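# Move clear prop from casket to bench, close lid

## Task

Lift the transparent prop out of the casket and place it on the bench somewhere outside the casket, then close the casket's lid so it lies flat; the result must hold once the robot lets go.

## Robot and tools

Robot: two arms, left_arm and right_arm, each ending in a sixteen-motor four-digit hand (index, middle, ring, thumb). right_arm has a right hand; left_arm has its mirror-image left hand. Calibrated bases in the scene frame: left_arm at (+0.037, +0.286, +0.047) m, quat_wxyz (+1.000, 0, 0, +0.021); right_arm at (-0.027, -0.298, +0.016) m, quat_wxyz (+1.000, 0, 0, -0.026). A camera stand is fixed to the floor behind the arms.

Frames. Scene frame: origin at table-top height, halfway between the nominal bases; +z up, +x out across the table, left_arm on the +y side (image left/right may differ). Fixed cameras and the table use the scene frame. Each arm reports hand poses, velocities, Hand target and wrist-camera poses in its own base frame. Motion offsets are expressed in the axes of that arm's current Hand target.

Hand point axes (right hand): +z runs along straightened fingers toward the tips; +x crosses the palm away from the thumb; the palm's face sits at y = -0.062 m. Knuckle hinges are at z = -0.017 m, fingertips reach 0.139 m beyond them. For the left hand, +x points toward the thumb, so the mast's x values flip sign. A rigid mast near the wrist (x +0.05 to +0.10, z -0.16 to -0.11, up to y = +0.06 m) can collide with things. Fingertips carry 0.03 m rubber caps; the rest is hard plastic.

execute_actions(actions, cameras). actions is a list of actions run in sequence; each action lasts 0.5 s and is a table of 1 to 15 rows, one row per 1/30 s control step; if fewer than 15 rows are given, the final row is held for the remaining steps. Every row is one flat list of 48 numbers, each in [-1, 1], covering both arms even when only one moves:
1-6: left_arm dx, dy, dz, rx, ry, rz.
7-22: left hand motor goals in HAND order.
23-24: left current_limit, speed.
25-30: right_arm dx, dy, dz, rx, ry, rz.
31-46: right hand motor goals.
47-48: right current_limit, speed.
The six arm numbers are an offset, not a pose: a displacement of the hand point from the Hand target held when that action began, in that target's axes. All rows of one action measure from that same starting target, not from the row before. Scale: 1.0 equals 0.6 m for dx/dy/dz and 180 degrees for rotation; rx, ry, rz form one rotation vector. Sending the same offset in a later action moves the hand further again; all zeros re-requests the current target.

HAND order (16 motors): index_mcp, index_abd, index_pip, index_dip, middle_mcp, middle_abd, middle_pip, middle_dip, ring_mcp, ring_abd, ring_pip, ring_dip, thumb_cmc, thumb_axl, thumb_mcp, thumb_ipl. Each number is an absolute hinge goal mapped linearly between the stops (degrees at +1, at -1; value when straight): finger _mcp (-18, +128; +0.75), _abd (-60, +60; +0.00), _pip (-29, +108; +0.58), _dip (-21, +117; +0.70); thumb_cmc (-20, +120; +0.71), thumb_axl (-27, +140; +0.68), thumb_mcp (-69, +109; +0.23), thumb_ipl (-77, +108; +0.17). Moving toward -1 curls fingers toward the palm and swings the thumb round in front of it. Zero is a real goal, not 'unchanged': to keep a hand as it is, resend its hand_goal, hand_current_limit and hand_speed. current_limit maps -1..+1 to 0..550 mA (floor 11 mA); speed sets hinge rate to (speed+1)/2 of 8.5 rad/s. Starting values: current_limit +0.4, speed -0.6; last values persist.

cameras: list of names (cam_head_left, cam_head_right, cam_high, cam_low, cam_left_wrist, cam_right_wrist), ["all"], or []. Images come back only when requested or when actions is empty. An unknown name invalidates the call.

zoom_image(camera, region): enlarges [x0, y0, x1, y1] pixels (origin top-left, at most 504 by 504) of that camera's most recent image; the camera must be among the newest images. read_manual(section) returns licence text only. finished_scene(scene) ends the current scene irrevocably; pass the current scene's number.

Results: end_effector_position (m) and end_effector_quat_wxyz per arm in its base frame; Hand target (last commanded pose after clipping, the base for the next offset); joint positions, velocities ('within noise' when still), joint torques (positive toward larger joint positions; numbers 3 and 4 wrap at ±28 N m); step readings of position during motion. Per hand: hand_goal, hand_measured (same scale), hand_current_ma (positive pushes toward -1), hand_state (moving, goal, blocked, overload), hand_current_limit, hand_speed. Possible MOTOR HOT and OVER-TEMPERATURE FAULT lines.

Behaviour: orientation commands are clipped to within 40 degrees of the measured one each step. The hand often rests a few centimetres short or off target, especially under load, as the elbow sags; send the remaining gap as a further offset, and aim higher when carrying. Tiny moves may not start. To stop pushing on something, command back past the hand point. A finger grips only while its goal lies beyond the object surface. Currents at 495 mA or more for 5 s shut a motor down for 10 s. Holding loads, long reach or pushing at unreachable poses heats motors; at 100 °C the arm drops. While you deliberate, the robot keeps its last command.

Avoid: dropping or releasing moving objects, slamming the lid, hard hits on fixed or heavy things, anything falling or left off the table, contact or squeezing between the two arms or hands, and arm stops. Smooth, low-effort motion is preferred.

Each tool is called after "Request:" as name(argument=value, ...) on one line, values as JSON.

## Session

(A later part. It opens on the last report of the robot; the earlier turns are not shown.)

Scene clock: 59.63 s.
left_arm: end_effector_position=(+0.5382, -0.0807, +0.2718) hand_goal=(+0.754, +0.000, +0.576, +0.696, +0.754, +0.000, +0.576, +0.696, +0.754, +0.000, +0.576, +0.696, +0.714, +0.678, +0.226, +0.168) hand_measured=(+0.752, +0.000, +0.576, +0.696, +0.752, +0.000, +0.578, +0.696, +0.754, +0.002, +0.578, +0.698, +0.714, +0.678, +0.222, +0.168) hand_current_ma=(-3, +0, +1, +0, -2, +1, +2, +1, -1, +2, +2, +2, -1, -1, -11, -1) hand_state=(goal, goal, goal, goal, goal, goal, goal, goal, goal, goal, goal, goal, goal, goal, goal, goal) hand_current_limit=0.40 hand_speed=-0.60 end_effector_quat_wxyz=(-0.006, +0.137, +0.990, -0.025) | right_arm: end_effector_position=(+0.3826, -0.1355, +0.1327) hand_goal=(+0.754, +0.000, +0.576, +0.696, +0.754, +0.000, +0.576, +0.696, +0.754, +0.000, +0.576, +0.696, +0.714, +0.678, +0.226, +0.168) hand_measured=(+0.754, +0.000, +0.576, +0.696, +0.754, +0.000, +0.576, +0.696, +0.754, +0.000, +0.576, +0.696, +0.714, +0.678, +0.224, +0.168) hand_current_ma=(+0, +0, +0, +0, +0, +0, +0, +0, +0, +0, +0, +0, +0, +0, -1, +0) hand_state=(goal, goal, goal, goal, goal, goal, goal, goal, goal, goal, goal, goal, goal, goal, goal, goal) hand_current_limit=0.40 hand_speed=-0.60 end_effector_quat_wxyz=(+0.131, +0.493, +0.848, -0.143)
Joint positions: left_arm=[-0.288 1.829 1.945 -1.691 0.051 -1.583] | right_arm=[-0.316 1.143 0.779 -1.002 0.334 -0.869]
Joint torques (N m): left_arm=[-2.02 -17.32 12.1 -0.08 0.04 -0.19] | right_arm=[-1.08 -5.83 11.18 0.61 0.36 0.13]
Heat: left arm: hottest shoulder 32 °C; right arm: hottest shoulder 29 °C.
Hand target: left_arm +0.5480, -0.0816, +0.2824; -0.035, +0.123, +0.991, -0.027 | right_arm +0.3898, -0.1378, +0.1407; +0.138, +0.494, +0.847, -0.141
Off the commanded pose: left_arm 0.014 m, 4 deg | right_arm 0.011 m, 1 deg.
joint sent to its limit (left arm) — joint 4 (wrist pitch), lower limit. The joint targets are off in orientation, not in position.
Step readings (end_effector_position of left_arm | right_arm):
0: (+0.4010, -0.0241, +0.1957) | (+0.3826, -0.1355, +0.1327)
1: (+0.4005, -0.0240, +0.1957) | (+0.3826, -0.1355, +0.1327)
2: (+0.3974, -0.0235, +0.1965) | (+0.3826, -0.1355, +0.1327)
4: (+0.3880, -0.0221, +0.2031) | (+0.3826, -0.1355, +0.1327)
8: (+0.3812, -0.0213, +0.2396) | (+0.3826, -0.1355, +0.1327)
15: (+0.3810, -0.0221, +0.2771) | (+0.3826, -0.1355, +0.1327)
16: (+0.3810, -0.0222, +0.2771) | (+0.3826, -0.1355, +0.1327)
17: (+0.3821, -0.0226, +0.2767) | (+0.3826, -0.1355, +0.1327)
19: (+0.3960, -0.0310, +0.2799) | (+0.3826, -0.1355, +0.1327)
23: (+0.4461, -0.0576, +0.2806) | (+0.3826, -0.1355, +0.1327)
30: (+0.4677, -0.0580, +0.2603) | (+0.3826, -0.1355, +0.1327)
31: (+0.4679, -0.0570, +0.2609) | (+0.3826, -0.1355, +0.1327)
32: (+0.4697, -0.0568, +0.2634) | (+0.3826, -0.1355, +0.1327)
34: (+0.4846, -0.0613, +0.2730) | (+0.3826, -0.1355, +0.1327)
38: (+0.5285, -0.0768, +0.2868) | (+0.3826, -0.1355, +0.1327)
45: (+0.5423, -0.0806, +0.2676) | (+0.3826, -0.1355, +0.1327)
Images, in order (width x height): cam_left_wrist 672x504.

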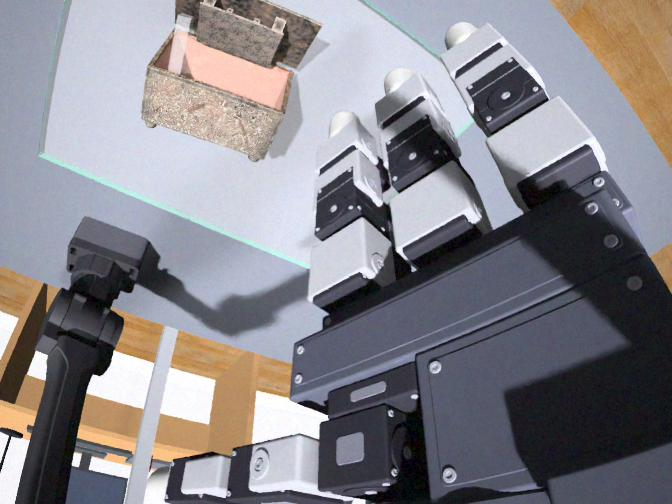

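Request:
execute_actions(actions=[[[0.012,-0.142,0.033,0,0,0,0.754,0,0.576,0.696,0.754,0,0.576,0.696,0.754,0,0.576,0.696,0.714,0.678,0.226,0.168,0.4,-0.6,0,0,0,0,0,0,0.754,0,0.576,0.696,0.754,0,0.576,0.696,0.754,0,0.576,0.696,0.714,0.678,0.226,0.168,0.4,-0.6]]], cameras=["cam_left_wrist","cam_high"])

Request:
zoom_image(camera="cam_left_wrist", region=[50, 0, 280, 180])

Request:
zoom_image(camera="cam_high", region=[490, 195, 590, 285])

Scene clock: 77.20 s.
left_arm: end_effector_position=(+0.5071, -0.1590, +0.2680) hand_goal=(+0.754, +0.000, +0.576, +0.696, +0.754, +0.000, +0.576, +0.696, +0.754, +0.000, +0.576, +0.696, +0.714, +0.678, +0.226, +0.168) hand_measured=(+0.752, +0.000, +0.576, +0.696, +0.752, +0.000, +0.578, +0.696, +0.752, +0.002, +0.578, +0.698, +0.714, +0.678, +0.222, +0.168) hand_current_ma=(-4, +0, +1, +0, -4, +1, +2, +1, -3, +2, +2, +2, -1, -1, -11, -1) hand_state=(goal, goal, goal, goal, goal, goal, goal, goal, goal, goal, goal, goal, goal, goal, goal, goal) hand_current_limit=0.40 hand_speed=-0.60 end_effector_quat_wxyz=(-0.014, +0.132, +0.991, -0.030) | right_arm: end_effector_position=(+0.3826, -0.1355, +0.1327) hand_goal=(+0.754, +0.000, +0.576, +0.696, +0.754, +0.000, +0.576, +0.696, +0.754, +0.000, +0.576, +0.696, +0.714, +0.678, +0.226, +0.168) hand_measured=(+0.754, +0.000, +0.576, +0.696, +0.754, +0.000, +0.576, +0.696, +0.754, +0.000, +0.576, +0.696, +0.714, +0.678, +0.224, +0.168) hand_current_ma=(+0, +0, +0, +0, +0, +0, +0, +0, +0, +0, +0, +0, +0, +0, -1, +0) hand_state=(goal, goal, goal, goal, goal, goal, goal, goal, goal, goal, goal, goal, goal, goal, goal, goal) hand_current_limit=0.40 hand_speed=-0.60 end_effector_quat_wxyz=(+0.131, +0.493, +0.848, -0.143)
Joint positions: left_arm=[-0.432 1.835 1.945 -1.691 0.066 -1.738] | right_arm=[-0.316 1.143 0.779 -1.002 0.334 -0.869]
Joint torques (N m): left_arm=[-0.91 -14.8 11.9 -0.13 0.11 -0.11] | right_arm=[-1.08 -5.77 11.12 0.61 0.35 0.14]
Heat: left arm: hottest elbow 35 °C; right arm: hottest shoulder 29 °C.
Hand target: left_arm +0.5189, -0.1633, +0.2684; -0.035, +0.123, +0.991, -0.027 | right_arm +0.3898, -0.1378, +0.1407; +0.138, +0.494, +0.847, -0.141
Off the commanded pose: left_arm 0.013 m, 3 deg | right_arm 0.011 m, 1 deg.
joint sent to its limit (left arm) — joint 4 (wrist pitch), lower limit. The joint targets are off in orientation, not in position.
Step readings (end_effector_position of left_arm | right_arm):
0: (+0.5381, -0.0807, +0.2718) | (+0.3826, -0.1355, +0.1327)
1: (+0.5380, -0.0807, +0.2718) | (+0.3826, -0.1355, +0.1327)
2: (+0.5366, -0.0840, +0.2718) | (+0.3826, -0.1355, +0.1327)
4: (+0.5330, -0.0911, +0.2720) | (+0.3826, -0.1355, +0.1327)
8: (+0.5196, -0.1311, +0.2715) | (+0.3826, -0.1355, +0.1327)
15: (+0.5039, -0.1709, +0.2698) | (+0.3826, -0.1355, +0.1327)
Images, in order (width x height): cam_high 896x504, cam_left_wrist 672x504.

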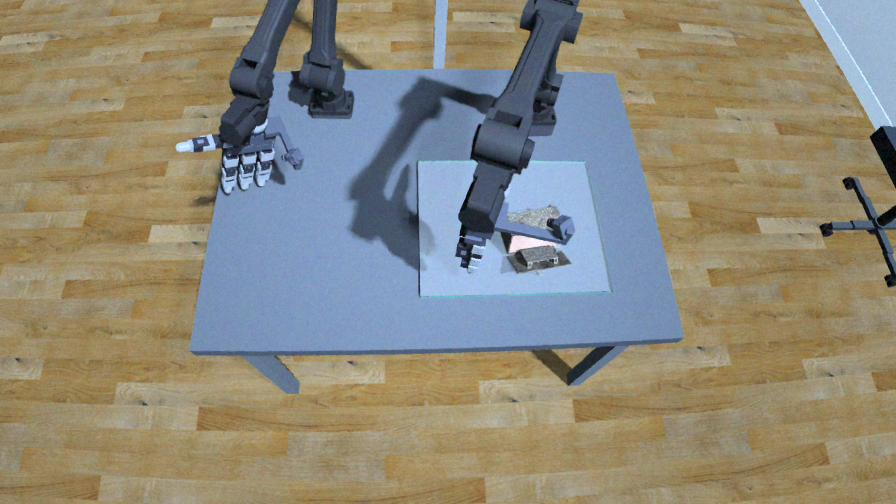

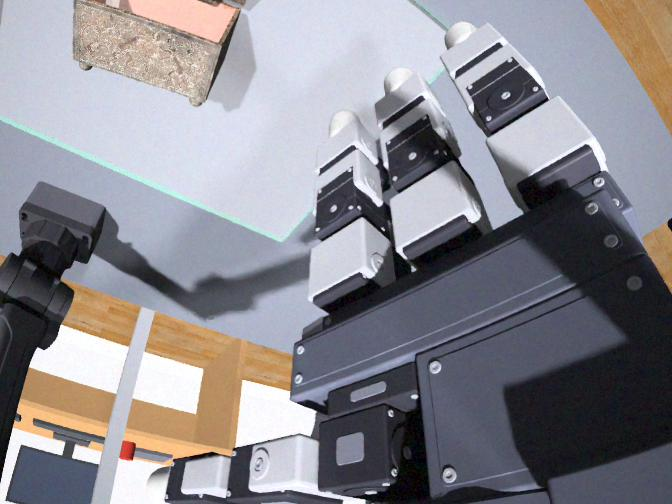

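Scaled by 2.191 from the camera's 672x504 image, which has a finer 960x720 frame.

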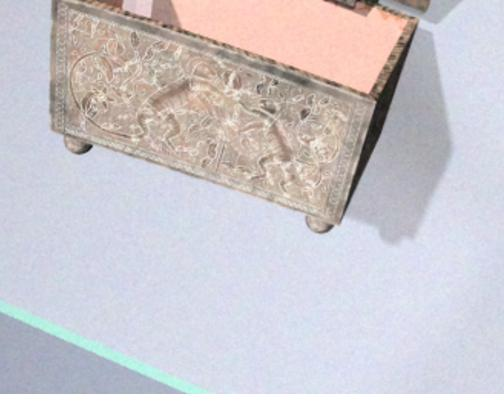

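Scaled by 5.040.

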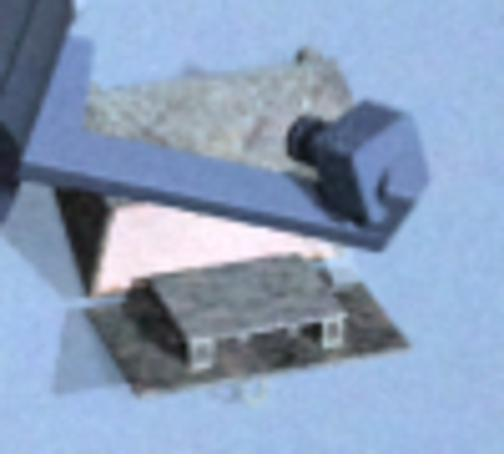

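Request:
execute_actions(actions=[[[-0.175,0.118,-0.05,0,0,0,0.754,0,0.576,0.696,0.754,0,0.576,0.696,0.754,0,0.576,0.696,0.714,0.678,0.226,0.168,0.4,-0.6,0,0,0,0,0,0,0.754,0,0.576,0.696,0.754,0,0.576,0.696,0.754,0,0.576,0.696,0.714,0.678,0.226,0.168,0.4,-0.6]]], cameras=["cam_left_wrist","cam_high"])

Request:
zoom_image(camera="cam_left_wrist", region=[100, 0, 330, 180])

Request:
zoom_image(camera="cam_high", region=[490, 195, 590, 285])

Scene clock: 81.13 s.
left_arm: end_effector_position=(+0.6249, -0.1153, +0.2858) hand_goal=(+0.754, +0.000, +0.576, +0.696, +0.754, +0.000, +0.576, +0.696, +0.754, +0.000, +0.576, +0.696, +0.714, +0.678, +0.226, +0.168) hand_measured=(+0.752, +0.000, +0.576, +0.696, +0.752, +0.002, +0.578, +0.696, +0.752, +0.002, +0.578, +0.698, +0.714, +0.678, +0.222, +0.168) hand_current_ma=(-4, +1, +1, +0, -4, +2, +2, +1, -3, +3, +2, +2, -1, -1, -11, -1) hand_state=(goal, goal, goal, goal, goal, goal, goal, goal, goal, goal, goal, goal, goal, goal, goal, goal) hand_current_limit=0.40 hand_speed=-0.60 end_effector_quat_wxyz=(+0.066, +0.130, +0.989, -0.028) | right_arm: end_effector_position=(+0.3826, -0.1355, +0.1327) hand_goal=(+0.754, +0.000, +0.576, +0.696, +0.754, +0.000, +0.576, +0.696, +0.754, +0.000, +0.576, +0.696, +0.714, +0.678, +0.226, +0.168) hand_measured=(+0.754, +0.000, +0.576, +0.696, +0.754, +0.000, +0.576, +0.696, +0.754, +0.000, +0.576, +0.696, +0.714, +0.678, +0.224, +0.168) hand_current_ma=(+0, +0, +0, +0, +0, +0, +0, +0, +0, +0, +0, +0, +0, +0, -1, +0) hand_state=(goal, goal, goal, goal, goal, goal, goal, goal, goal, goal, goal, goal, goal, goal, goal, goal) hand_current_limit=0.40 hand_speed=-0.60 end_effector_quat_wxyz=(+0.131, +0.493, +0.848, -0.143)
Joint positions: left_arm=[-0.305 2.039 2.303 -1.695 0.033 -1.616] | right_arm=[-0.316 1.143 0.779 -1.002 0.334 -0.869]
Joint torques (N m): left_arm=[-1.55 -19.19 12.14 0.57 0.03 0.14] | right_arm=[-1.08 -5.89 11.08 0.61 0.36 0.14]
Heat: left arm: hottest elbow 36 °C; right arm: hottest shoulder 29 °C.
Hand target: left_arm +0.6398, -0.1191, +0.2873; -0.035, +0.123, +0.991, -0.028 | right_arm +0.3898, -0.1378, +0.1407; +0.138, +0.494, +0.847, -0.141
Off the commanded pose: left_arm 0.016 m, 12 deg | right_arm 0.011 m, 1 deg.
joint sent to its limit (left arm) — joint 4 (wrist pitch), lower limit. The joint targets are off in orientation, not in position.
Step readings (end_effector_position of left_arm | right_arm):
0: (+0.5070, -0.1590, +0.2680) | (+0.3826, -0.1355, +0.1327)
1: (+0.5075, -0.1586, +0.2685) | (+0.3826, -0.1355, +0.1327)
2: (+0.5113, -0.1563, +0.2701) | (+0.3826, -0.1355, +0.1327)
4: (+0.5346, -0.1568, +0.2776) | (+0.3826, -0.1355, +0.1327)
8: (+0.5849, -0.1334, +0.2888) | (+0.3826, -0.1355, +0.1327)
15: (+0.6223, -0.0954, +0.2845) | (+0.3826, -0.1355, +0.1327)
Images, in order (width x height): cam_high 896x504, cam_left_wrist 672x504.

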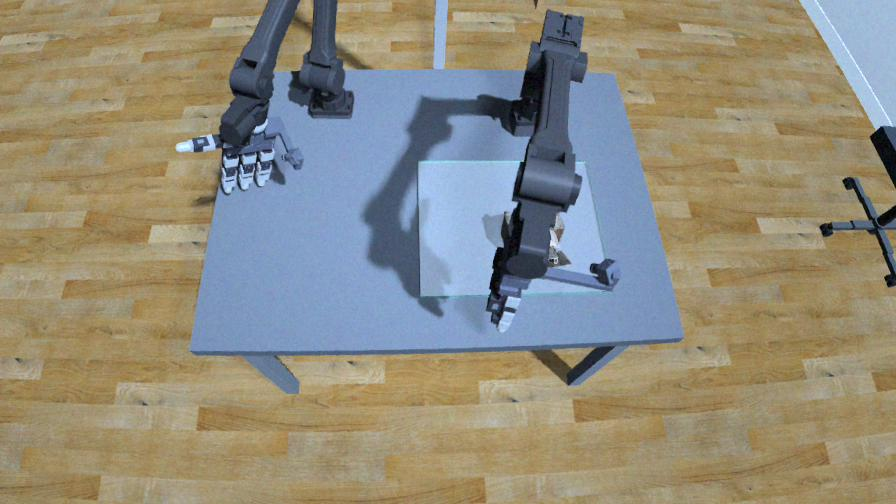

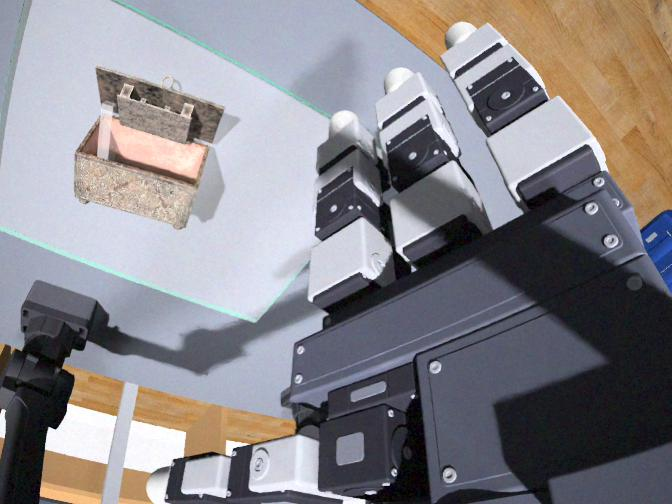

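Scaled by 2.191 from the camera's 672x504 image, which has a finer 960x720 frame.

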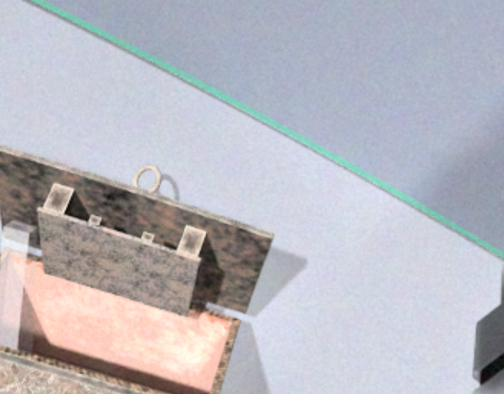

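Scaled by 5.040.

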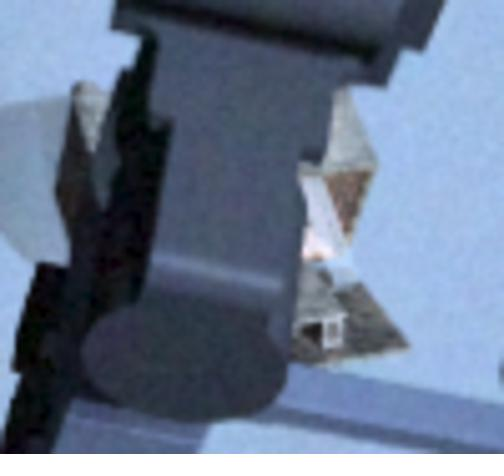

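Request:
zoom_image(camera="cam_left_wrist", region=[60, 50, 240, 240])

Request:
zoom_image(camera="cam_left_wrist", region=[70, 60, 150, 140])

Scaled by 2.653 from the camera's 672x504 image, which has a finer 960x720 frame.

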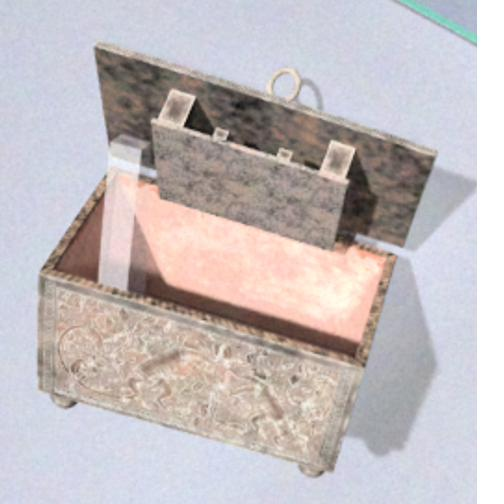

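Scaled by 6.300 from the camera's 672x504 image, which has a finer 960x720 frame.

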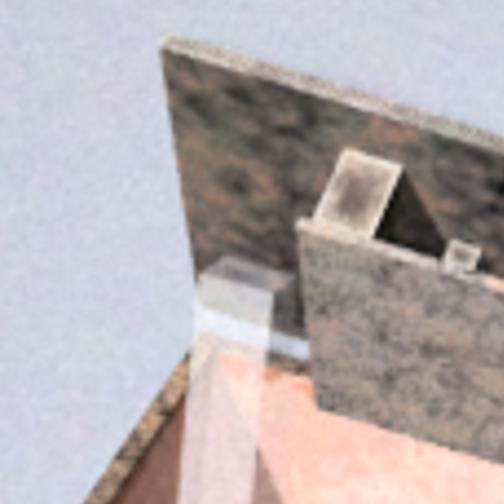

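Request:
execute_actions(actions=[[[0.127,0.096,0.0725,0,0,-0.0683,0.754,0,0.576,0.696,-0.616,0,-0.81,-0.174,-0.616,0,-0.81,-0.174,0.714,0.678,0.226,0.168,0.4,-0.6,0.0788,0.14,-0.0855,0,0,0,0.754,0,0.576,0.696,0.754,0,0.576,0.696,0.754,0,0.576,0.696,0.714,0.678,0.226,0.168,0.4,-0.6]],[[0.127,0.096,0.0725,0,0,-0.0683,0.754,0,0.576,0.696,-0.616,0,-0.81,-0.174,-0.616,0,-0.81,-0.174,0.714,0.678,0.226,0.168,0.4,-0.6,0.0788,0.14,-0.0855,0,0,0,0.754,0,0.576,0.696,0.754,0,0.576,0.696,0.754,0,0.576,0.696,0.714,0.678,0.226,0.168,0.4,-0.6]],[[0,0,0,0,0,0,0.754,1,0.576,0.696,-0.616,0,-0.81,-0.174,-0.616,0,-0.81,-0.174,0.714,0.678,0.226,0.168,0.4,-0.6,0.0788,0.14,-0.0855,0,0,0,0.754,0,0.576,0.696,0.754,0,0.576,0.696,0.754,0,0.576,0.696,0.714,0.678,0.226,0.168,0.4,-0.6]],[[0,0,0,0,0,0,0.754,1,0.576,0.696,-0.616,0,-0.81,-0.174,-0.616,0,-0.81,-0.174,0.714,0.678,0.226,0.168,0.4,-0.6,0.0788,0.14,-0.0855,0,0,0,0.754,0,0.576,0.696,0.754,0,0.576,0.696,0.754,0,0.576,0.696,0.714,0.678,0.226,0.168,0.4,-0.6]]], cameras=["cam_left_wrist","cam_right_wrist","cam_high"])

Scene clock: 110.17 s.
left_arm: end_effector_position=(+0.5027, +0.0149, +0.2021) hand_goal=(+0.754, +1.000, +0.576, +0.696, -0.616, +0.000, -0.810, -0.174, -0.616, +0.000, -0.810, -0.174, +0.714, +0.678, +0.226, +0.168) hand_measured=(+0.752, +0.988, +0.576, +0.696, -0.428, +0.002, -0.700, -0.166, -0.430, +0.002, -0.698, -0.166, +0.714, +0.678, +0.222, +0.168) hand_current_ma=(-4, -29, +1, +0, +385, +2, +385, +18, +385, +2, +385, +17, -1, -1, -11, -1) hand_state=(goal, goal, goal, goal, blocked, goal, blocked, goal, blocked, goal, blocked, goal, goal, goal, goal, goal) hand_current_limit=0.40 hand_speed=-0.60 end_effector_quat_wxyz=(-0.045, -0.089, +0.995, -0.019) | right_arm: end_effector_position=(+0.5604, +0.2480, +0.2238) hand_goal=(+0.754, +0.000, +0.576, +0.696, +0.754, +0.000, +0.576, +0.696, +0.754, +0.000, +0.576, +0.696, +0.714, +0.678, +0.226, +0.168) hand_measured=(+0.752, +0.000, +0.576, +0.696, +0.752, +0.000, +0.576, +0.696, +0.752, +0.000, +0.576, +0.696, +0.714, +0.678, +0.222, +0.168) hand_current_ma=(-1, +0, +0, +0, -1, +0, +0, +0, -1, +0, +0, +0, +0, +0, -2, +0) hand_state=(goal, goal, goal, goal, goal, goal, goal, goal, goal, goal, goal, goal, goal, goal, goal, goal) hand_current_limit=0.40 hand_speed=-0.60 end_effector_quat_wxyz=(+0.139, +0.484, +0.853, -0.140)
Joint positions: left_arm=[-0.101 1.826 1.745 -1.571 0.055 -1.848] | right_arm=[0.563 1.788 1.715 -1.621 0.379 0.049]
Joint torques (N m): left_arm=[-1.55 -19.66 6.95 0.34 0.02 -0.2] | right_arm=[-1.9 -13.86 13.24 -0.42 0.49 0.24]
Heat: left arm: hottest elbow 38 °C; right arm: hottest elbow 30 °C.
Hand target: left_arm +0.4993, +0.0115, +0.2048; -0.040, -0.091, +0.995, -0.019 | right_arm +0.5745, +0.2488, +0.2251; +0.138, +0.494, +0.847, -0.141
Off the commanded pose: left_arm 0.006 m, 1 deg | right_arm 0.014 m, 1 deg.
Step readings (end_effector_position of left_arm | right_arm):
0: (+0.6249, -0.1153, +0.2858) | (+0.3826, -0.1355, +0.1327)
1: (+0.6249, -0.1153, +0.2858) | (+0.3827, -0.1352, +0.1327)
2: (+0.6244, -0.1143, +0.2848) | (+0.3833, -0.1324, +0.1329)
4: (+0.6166, -0.1086, +0.2777) | (+0.3866, -0.1125, +0.1333)
8: (+0.5990, -0.0797, +0.2535) | (+0.4031, -0.0501, +0.1412)
15: (+0.5870, -0.0388, +0.2304) | (+0.4214, -0.0400, +0.1518)
16: (+0.5856, -0.0375, +0.2294) | (+0.4218, -0.0405, +0.1515)
17: (+0.5819, -0.0360, +0.2268) | (+0.4222, -0.0383, +0.1514)
19: (+0.5620, -0.0308, +0.2166) | (+0.4276, -0.0197, +0.1533)
23: (+0.5220, -0.0113, +0.2010) | (+0.4500, +0.0425, +0.1657)
30: (+0.5040, +0.0147, +0.1978) | (+0.4683, +0.0580, +0.1756)
31: (+0.5036, +0.0151, +0.1992) | (+0.4682, +0.0572, +0.1749)
32: (+0.5035, +0.0151, +0.2002) | (+0.4688, +0.0584, +0.1749)
34: (+0.5035, +0.0150, +0.2020) | (+0.4761, +0.0720, +0.1784)
38: (+0.5034, +0.0149, +0.2030) | (+0.5001, +0.1287, +0.1913)
45: (+0.5027, +0.0149, +0.2021) | (+0.5137, +0.1551, +0.1986)
46: (+0.5027, +0.0149, +0.2021) | (+0.5140, +0.1547, +0.1986)
47: (+0.5027, +0.0149, +0.2021) | (+0.5147, +0.1550, +0.1992)
49: (+0.5027, +0.0149, +0.2021) | (+0.5256, +0.1662, +0.2052)
53: (+0.5027, +0.0149, +0.2021) | (+0.5524, +0.2172, +0.2206)
60: (+0.5027, +0.0149, +0.2021) | (+0.5591, +0.2497, +0.2213)
Images, in order (width x height): cam_high 896x504, cam_left_wrist 672x504, cam_right_wrist 672x504.

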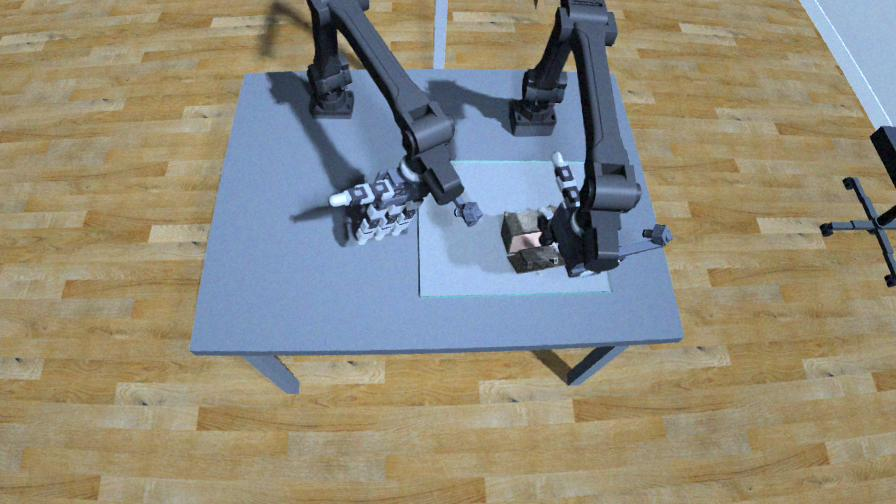

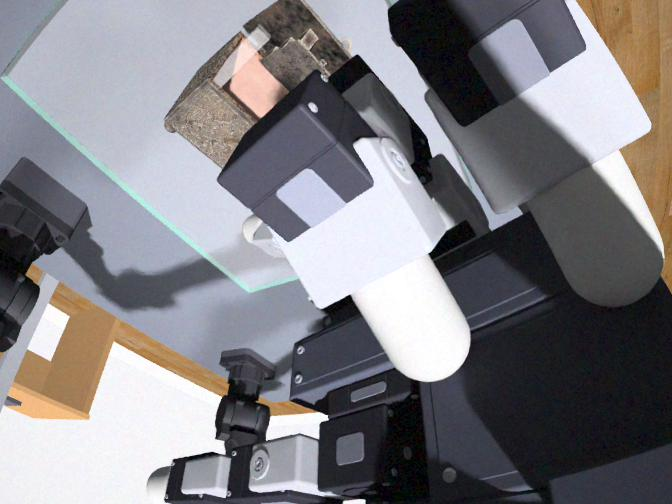

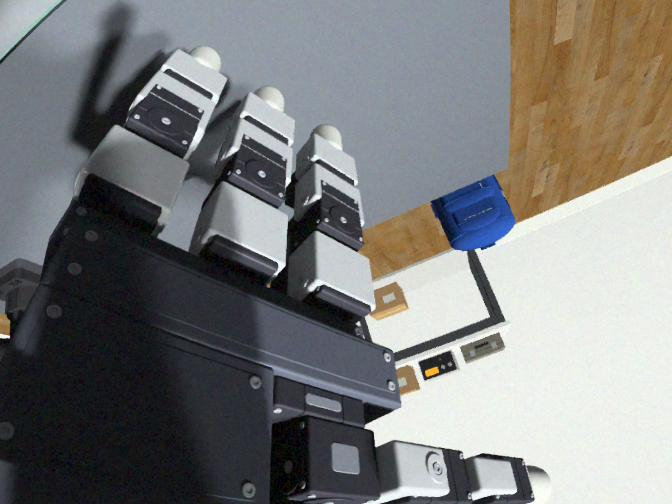

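Request:
execute_actions(actions=[[[0,0,0,0,0,0,0.754,0.985,0.576,0.696,-0.42,0,-0.69,-0.166,-0.42,0,-0.69,-0.166,0.714,0.678,0.226,0.168,0.4,-0.6,0,0,0,0.0434,0.056,0.1584,0.754,0,0.576,0.696,0.754,0,0.576,0.696,0.754,0,0.576,0.696,0.714,0.678,0.226,0.168,0.4,-0.6]],[[0,0,0,0,0,0,0.754,0.985,0.576,0.696,-0.42,0,-0.69,-0.166,-0.42,0,-0.69,-0.166,0.714,0.678,0.226,0.168,0.4,-0.6,0,0,0,0.0434,0.056,0.1584,0.754,0,0.576,0.696,0.754,0,0.576,0.696,0.754,0,0.576,0.696,0.714,0.678,0.226,0.168,0.4,-0.6]],[[0,0,0,0,0,0,0.754,0.985,0.576,0.696,-0.42,0,-0.69,-0.166,-0.42,0,-0.69,-0.166,0.714,0.678,0.226,0.168,0.4,-0.6,0,0,0,0.0434,0.056,0.1584,0.754,0,0.576,0.696,0.754,0,0.576,0.696,0.754,0,0.576,0.696,0.714,0.678,0.226,0.168,0.4,-0.6]],[[0,0,0,0,0,0,0.754,0.985,0.576,0.696,-0.42,0,-0.69,-0.166,-0.42,0,-0.69,-0.166,0.714,0.678,0.226,0.168,0.4,-0.6,0,0,0,0.0434,0.056,0.1584,0.754,0,0.576,0.696,0.754,0,0.576,0.696,0.754,0,0.576,0.696,0.714,0.678,0.226,0.168,0.4,-0.6]]], cameras=["cam_right_wrist","cam_high"])

Scene clock: 113.77 s.
left_arm: end_effector_position=(+0.5027, +0.0149, +0.2021) hand_goal=(+0.754, +0.986, +0.576, +0.696, -0.420, +0.000, -0.690, -0.166, -0.420, +0.000, -0.690, -0.166, +0.714, +0.678, +0.226, +0.168) hand_measured=(+0.752, +0.984, +0.576, +0.696, -0.408, +0.002, -0.688, -0.164, -0.410, +0.002, -0.686, -0.164, +0.714, +0.678, +0.222, +0.168) hand_current_ma=(-4, -4, +1, +0, +31, +2, +5, +5, +26, +2, +6, +4, -1, -1, -11, -1) hand_state=(goal, goal, goal, goal, goal, goal, goal, goal, goal, goal, goal, goal, goal, goal, goal, goal) hand_current_limit=0.40 hand_speed=-0.60 end_effector_quat_wxyz=(-0.045, -0.089, +0.995, -0.019) | right_arm: end_effector_position=(+0.5607, +0.2454, +0.2324) hand_goal=(+0.754, +0.000, +0.576, +0.696, +0.754, +0.000, +0.576, +0.696, +0.754, +0.000, +0.576, +0.696, +0.714, +0.678, +0.226, +0.168) hand_measured=(+0.748, +0.000, +0.576, +0.696, +0.750, +0.000, +0.576, +0.696, +0.750, +0.000, +0.576, +0.696, +0.712, +0.678, +0.222, +0.168) hand_current_ma=(-3, +0, +0, +0, -3, +0, +0, +0, -2, +0, +0, +0, -1, +0, -2, +0) hand_state=(goal, goal, goal, goal, goal, goal, goal, goal, goal, goal, goal, goal, goal, goal, goal, goal) hand_current_limit=0.40 hand_speed=-0.60 end_effector_quat_wxyz=(-0.173, +0.985, +0.008, -0.006)
Joint positions: left_arm=[-0.101 1.826 1.745 -1.571 0.055 -1.848] | right_arm=[0.428 2.047 2.21 -1.598 -0.322 2.005]
Joint torques (N m): left_arm=[-1.08 -19.37 6.99 0.36 -0.02 -0.18] | right_arm=[-1.32 -17.85 12.88 0.75 -0.22 0.23]
Heat: left arm: hottest elbow 37 °C; right arm: hottest elbow 30 °C.
Hand target: left_arm +0.4993, +0.0115, +0.2048; -0.040, -0.091, +0.995, -0.019 | right_arm +0.5745, +0.2488, +0.2252; -0.174, +0.985, +0.000, +0.000
Off the commanded pose: left_arm 0.006 m, 1 deg | right_arm 0.016 m, 1 deg.
Step readings (end_effector_position of left_arm | right_arm):
0: (+0.5027, +0.0149, +0.2021) | (+0.5604, +0.2479, +0.2239)
1: (+0.5027, +0.0149, +0.2021) | (+0.5602, +0.2480, +0.2238)
2: (+0.5027, +0.0149, +0.2021) | (+0.5588, +0.2493, +0.2233)
4: (+0.5027, +0.0149, +0.2021) | (+0.5559, +0.2524, +0.2225)
8: (+0.5027, +0.0149, +0.2021) | (+0.5590, +0.2528, +0.2238)
15: (+0.5027, +0.0149, +0.2021) | (+0.5635, +0.2470, +0.2233)
16: (+0.5027, +0.0149, +0.2021) | (+0.5631, +0.2467, +0.2231)
17: (+0.5027, +0.0149, +0.2021) | (+0.5612, +0.2488, +0.2220)
19: (+0.5027, +0.0149, +0.2021) | (+0.5580, +0.2548, +0.2210)
23: (+0.5027, +0.0149, +0.2021) | (+0.5603, +0.2605, +0.2251)
30: (+0.5027, +0.0149, +0.2021) | (+0.5611, +0.2551, +0.2287)
31: (+0.5027, +0.0149, +0.2021) | (+0.5607, +0.2546, +0.2285)
32: (+0.5027, +0.0149, +0.2021) | (+0.5592, +0.2565, +0.2277)
34: (+0.5027, +0.0149, +0.2021) | (+0.5576, +0.2627, +0.2264)
38: (+0.5027, +0.0149, +0.2021) | (+0.5631, +0.2643, +0.2296)
45: (+0.5027, +0.0149, +0.2021) | (+0.5647, +0.2495, +0.2302)
46: (+0.5027, +0.0149, +0.2021) | (+0.5642, +0.2488, +0.2302)
47: (+0.5027, +0.0149, +0.2021) | (+0.5618, +0.2502, +0.2294)
49: (+0.5027, +0.0149, +0.2021) | (+0.5592, +0.2565, +0.2286)
53: (+0.5027, +0.0149, +0.2021) | (+0.5628, +0.2594, +0.2309)
60: (+0.5027, +0.0149, +0.2021) | (+0.5643, +0.2455, +0.2320)
Images, in order (width x height): cam_high 896x504, cam_right_wrist 672x504.

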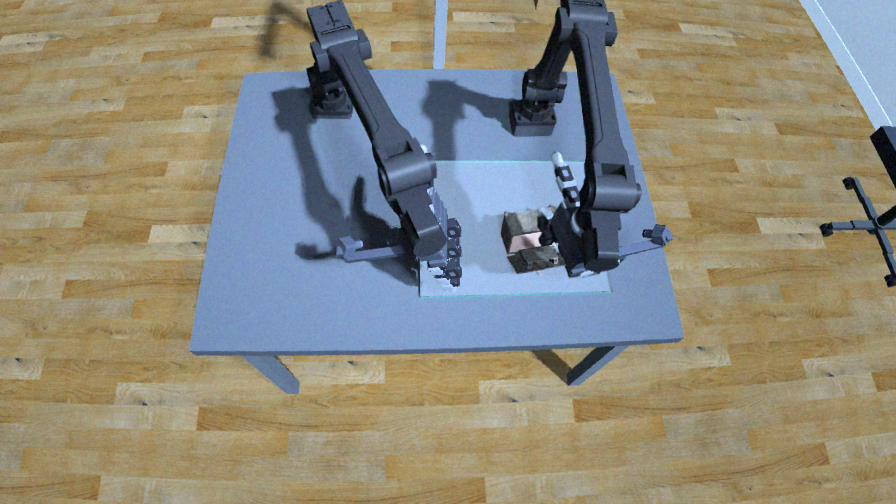

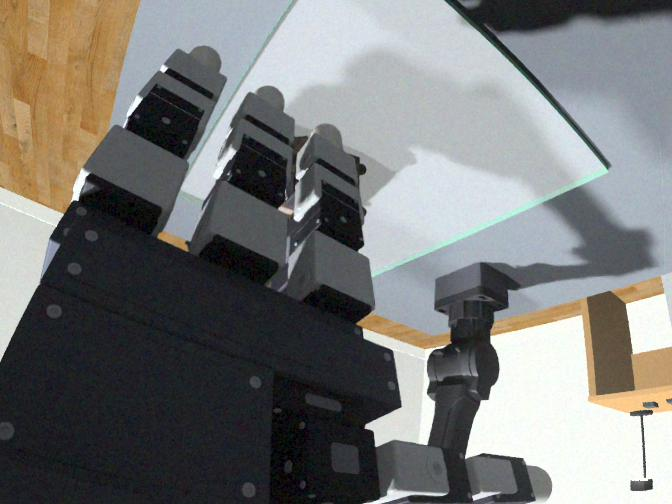

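Request:
execute_actions(actions=[[[0,0,0,0,0,0,0.754,0.985,0.576,0.696,-0.42,0,-0.69,-0.166,-0.42,0,-0.69,-0.166,0.714,0.678,0.226,0.168,0.4,-0.6,0.133,-0.094,0.034,0,0,0,0.754,0,0.576,0.696,0.754,0,0.576,0.696,0.754,0,0.576,0.696,0.714,0.678,0.226,0.168,0.4,-0.6]]], cameras=["cam_right_wrist","cam_low"])

Request:
zoom_image(camera="cam_low", region=[460, 150, 640, 290])

Scene clock: 116.13 s.
left_arm: end_effector_position=(+0.5027, +0.0149, +0.2021) hand_goal=(+0.754, +0.986, +0.576, +0.696, -0.420, +0.000, -0.690, -0.166, -0.420, +0.000, -0.690, -0.166, +0.714, +0.678, +0.226, +0.168) hand_measured=(+0.752, +0.984, +0.576, +0.696, -0.408, +0.002, -0.688, -0.164, -0.410, +0.002, -0.686, -0.164, +0.714, +0.678, +0.222, +0.168) hand_current_ma=(-4, -4, +1, +0, +31, +2, +5, +5, +26, +2, +6, +4, -1, -1, -11, -1) hand_state=(goal, goal, goal, goal, goal, goal, goal, goal, goal, goal, goal, goal, goal, goal, goal, goal) hand_current_limit=0.40 hand_speed=-0.60 end_effector_quat_wxyz=(-0.045, -0.089, +0.995, -0.019) | right_arm: end_effector_position=(+0.6521, +0.2981, +0.2308) hand_goal=(+0.754, +0.000, +0.576, +0.696, +0.754, +0.000, +0.576, +0.696, +0.754, +0.000, +0.576, +0.696, +0.714, +0.678, +0.226, +0.168) hand_measured=(+0.748, +0.000, +0.576, +0.696, +0.748, +0.000, +0.576, +0.696, +0.750, +0.000, +0.576, +0.696, +0.712, +0.678, +0.222, +0.168) hand_current_ma=(-4, +0, +0, +0, -3, +0, +0, +0, -3, +0, +0, +0, -1, +0, -2, +0) hand_state=(goal, goal, goal, goal, goal, goal, goal, goal, goal, goal, goal, goal, goal, goal, goal, goal) hand_current_limit=0.40 hand_speed=-0.60 end_effector_quat_wxyz=(-0.204, +0.976, +0.005, +0.070)
Joint positions: left_arm=[-0.101 1.826 1.745 -1.571 0.055 -1.848] | right_arm=[0.442 2.402 2.836 -1.692 -0.309 2.051]
Joint torques (N m): left_arm=[-1.44 -19.37 6.9 0.4 0.02 -0.22] | right_arm=[-0.15 -21.25 13.08 0.17 -0.21 0.22]
Heat: left arm: hottest elbow 37 °C; right arm: hottest elbow 30 °C.
Hand target: left_arm +0.4993, +0.0115, +0.2048; -0.040, -0.091, +0.995, -0.019 | right_arm +0.6544, +0.3089, +0.2253; -0.174, +0.985, +0.000, +0.000
Off the commanded pose: left_arm 0.006 m, 1 deg | right_arm 0.012 m, 9 deg.
joint sent to its limit (right arm) — joint 4 (wrist pitch), lower limit. The joint targets are off in orientation, not in position.
Step readings (end_effector_position of left_arm | right_arm):
0: (+0.5027, +0.0149, +0.2021) | (+0.5607, +0.2454, +0.2324)
1: (+0.5027, +0.0149, +0.2021) | (+0.5610, +0.2456, +0.2325)
2: (+0.5027, +0.0149, +0.2021) | (+0.5645, +0.2470, +0.2336)
4: (+0.5027, +0.0149, +0.2021) | (+0.5858, +0.2574, +0.2396)
8: (+0.5027, +0.0149, +0.2021) | (+0.6262, +0.2787, +0.2449)
15: (+0.5027, +0.0149, +0.2021) | (+0.6481, +0.2950, +0.2295)
Images, in order (width x height): cam_low 896x504, cam_right_wrist 672x504.

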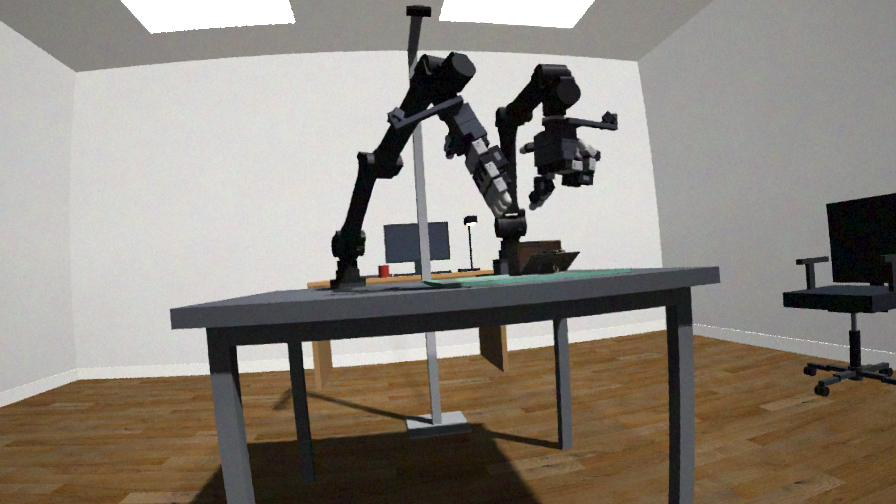

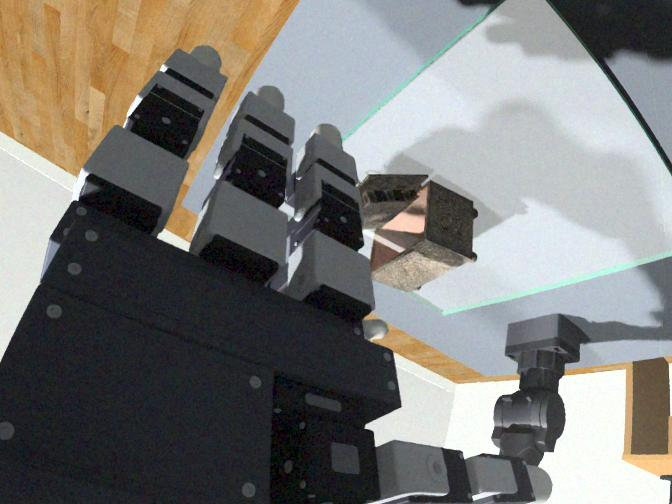

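Scaled by 2.800.

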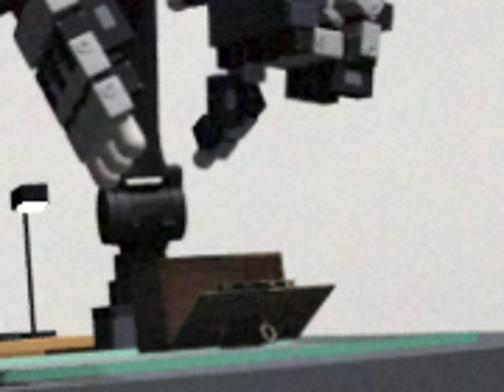

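Request:
zoom_image(camera="cam_right_wrist", region=[350, 150, 500, 350])

Scaled by 2.520 from the camera's 672x504 image, which has a finer 960x720 frame.

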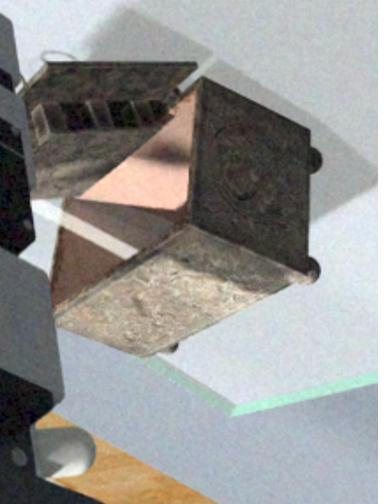

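Request:
execute_actions(actions=[[[-0.0537,0.0148,0.1253,0,0,0,0.754,0.985,0.576,0.696,-0.42,0,-0.69,-0.166,-0.42,0,-0.69,-0.166,0.714,0.678,0.226,0.168,0.4,-0.6,0,0,0,0,0,0,0.754,0,0.576,0.696,0.754,0,0.576,0.696,0.754,0,0.576,0.696,0.714,0.678,0.226,0.168,0.4,-0.6]]], cameras=["cam_right_wrist","cam_low","cam_left_wrist","cam_high"])

Request:
zoom_image(camera="cam_low", region=[460, 150, 640, 290])

Request:
zoom_image(camera="cam_right_wrist", region=[350, 150, 500, 350])

Scene clock: 121.10 s.
left_arm: end_effector_position=(+0.5215, +0.0177, +0.1398) hand_goal=(+0.754, +0.986, +0.576, +0.696, -0.420, +0.000, -0.690, -0.166, -0.420, +0.000, -0.690, -0.166, +0.714, +0.678, +0.226, +0.168) hand_measured=(+0.752, +0.984, +0.576, +0.696, -0.408, +0.002, -0.688, -0.164, -0.410, +0.002, -0.686, -0.164, +0.714, +0.678, +0.222, +0.168) hand_current_ma=(-4, -4, +1, +0, +31, +2, +5, +5, +26, +2, +6, +4, -1, -1, -11, -1) hand_state=(goal, goal, goal, goal, goal, goal, goal, goal, goal, goal, goal, goal, goal, goal, goal, goal) hand_current_limit=0.40 hand_speed=-0.60 end_effector_quat_wxyz=(-0.031, -0.092, +0.995, -0.022) | right_arm: end_effector_position=(+0.6528, +0.2984, +0.2337) hand_goal=(+0.754, +0.000, +0.576, +0.696, +0.754, +0.000, +0.576, +0.696, +0.754, +0.000, +0.576, +0.696, +0.714, +0.678, +0.226, +0.168) hand_measured=(+0.748, +0.000, +0.576, +0.696, +0.748, +0.000, +0.576, +0.696, +0.750, +0.000, +0.576, +0.696, +0.712, +0.678, +0.222, +0.168) hand_current_ma=(-4, +0, +0, +0, -3, +0, +0, +0, -3, +0, +0, +0, -1, +0, -2, +0) hand_state=(goal, goal, goal, goal, goal, goal, goal, goal, goal, goal, goal, goal, goal, goal, goal, goal) hand_current_limit=0.40 hand_speed=-0.60 end_effector_quat_wxyz=(-0.206, +0.976, +0.005, +0.073)
Joint positions: left_arm=[-0.092 1.883 1.668 -1.409 0.054 -1.847] | right_arm=[0.442 2.402 2.843 -1.692 -0.309 2.052]
Joint torques (N m): left_arm=[-0.79 -17.14 7.51 0.23 -0.04 0.06] | right_arm=[-0.09 -21.19 13.37 0.18 -0.23 0.22]
Heat: left arm: hottest elbow 36 °C; right arm: hottest elbow 31 °C.
Hand target: left_arm +0.5235, +0.0227, +0.1270; -0.040, -0.091, +0.995, -0.019 | right_arm +0.6544, +0.3089, +0.2253; -0.174, +0.985, +0.000, +0.000
Off the commanded pose: left_arm 0.014 m, 1 deg | right_arm 0.014 m, 9 deg.
joint sent to its limit (right arm) — joint 4 (wrist pitch), lower limit. The joint targets are off in orientation, not in position.
Step readings (end_effector_position of left_arm | right_arm):
0: (+0.5027, +0.0149, +0.2021) | (+0.6521, +0.2981, +0.2308)
1: (+0.5031, +0.0149, +0.2017) | (+0.6521, +0.2981, +0.2308)
2: (+0.5048, +0.0147, +0.1989) | (+0.6521, +0.2981, +0.2308)
4: (+0.5101, +0.0142, +0.1889) | (+0.6521, +0.2981, +0.2310)
8: (+0.5152, +0.0150, +0.1632) | (+0.6525, +0.2983, +0.2324)
15: (+0.5209, +0.0173, +0.1401) | (+0.6528, +0.2984, +0.2337)
Images, in order (width x height): cam_high 896x504, cam_low 896x504, cam_left_wrist 672x504, cam_right_wrist 672x504.

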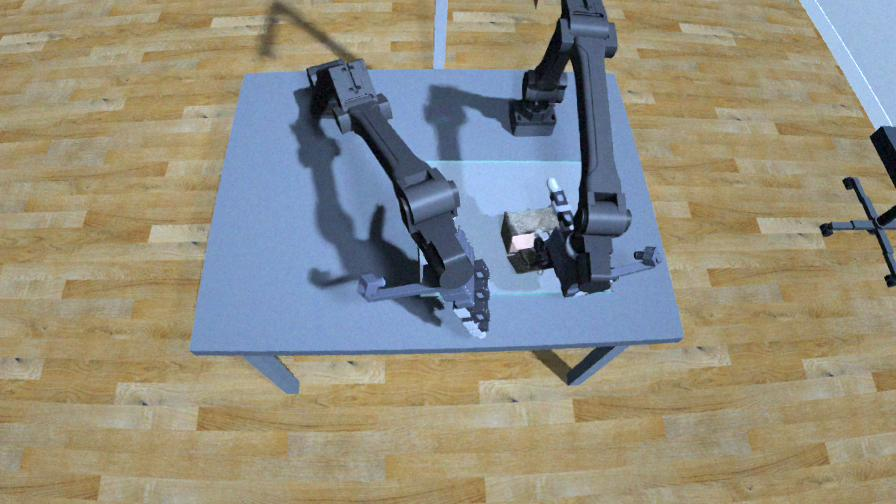

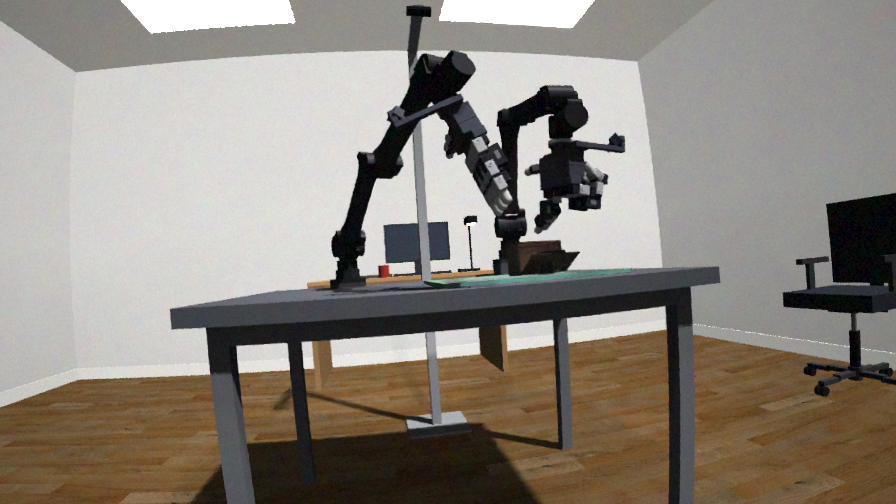

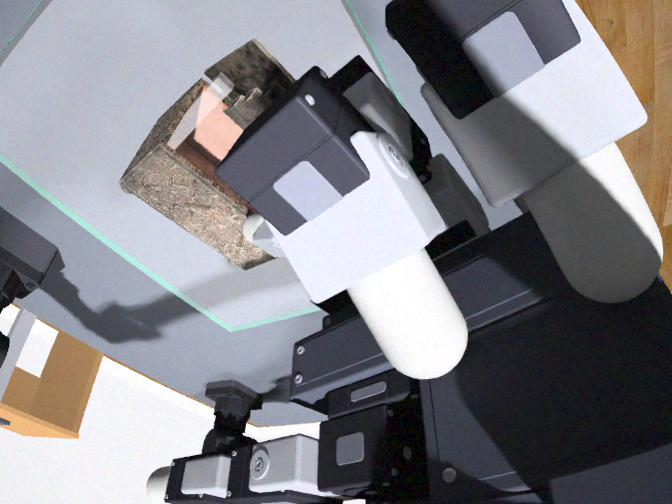

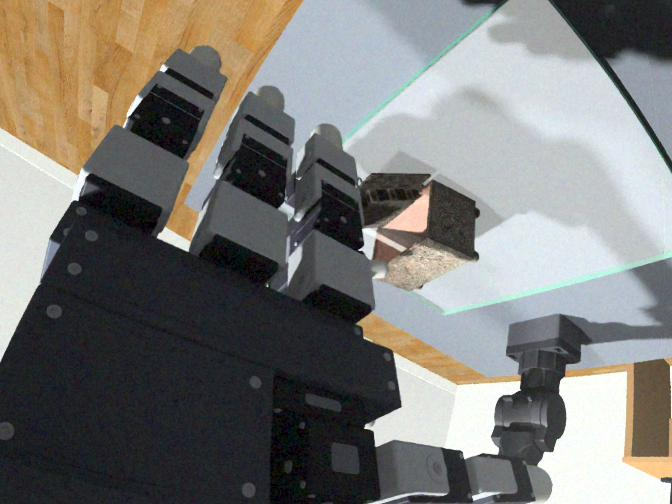

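Scaled by 2.800.

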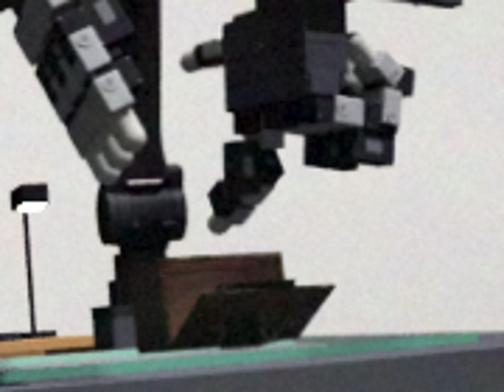

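Scaled by 2.520 from the camera's 672x504 image, which has a finer 960x720 frame.

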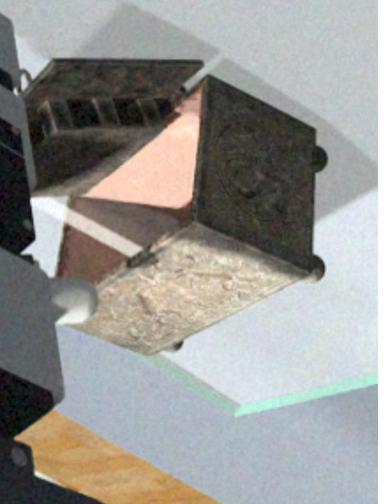

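Request:
zoom_image(camera="cam_left_wrist", region=[110, 20, 320, 290])

Scaled by 1.867 from the camera's 672x504 image, which has a finer 960x720 frame.

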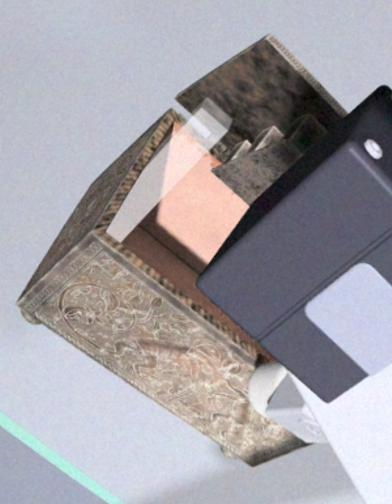

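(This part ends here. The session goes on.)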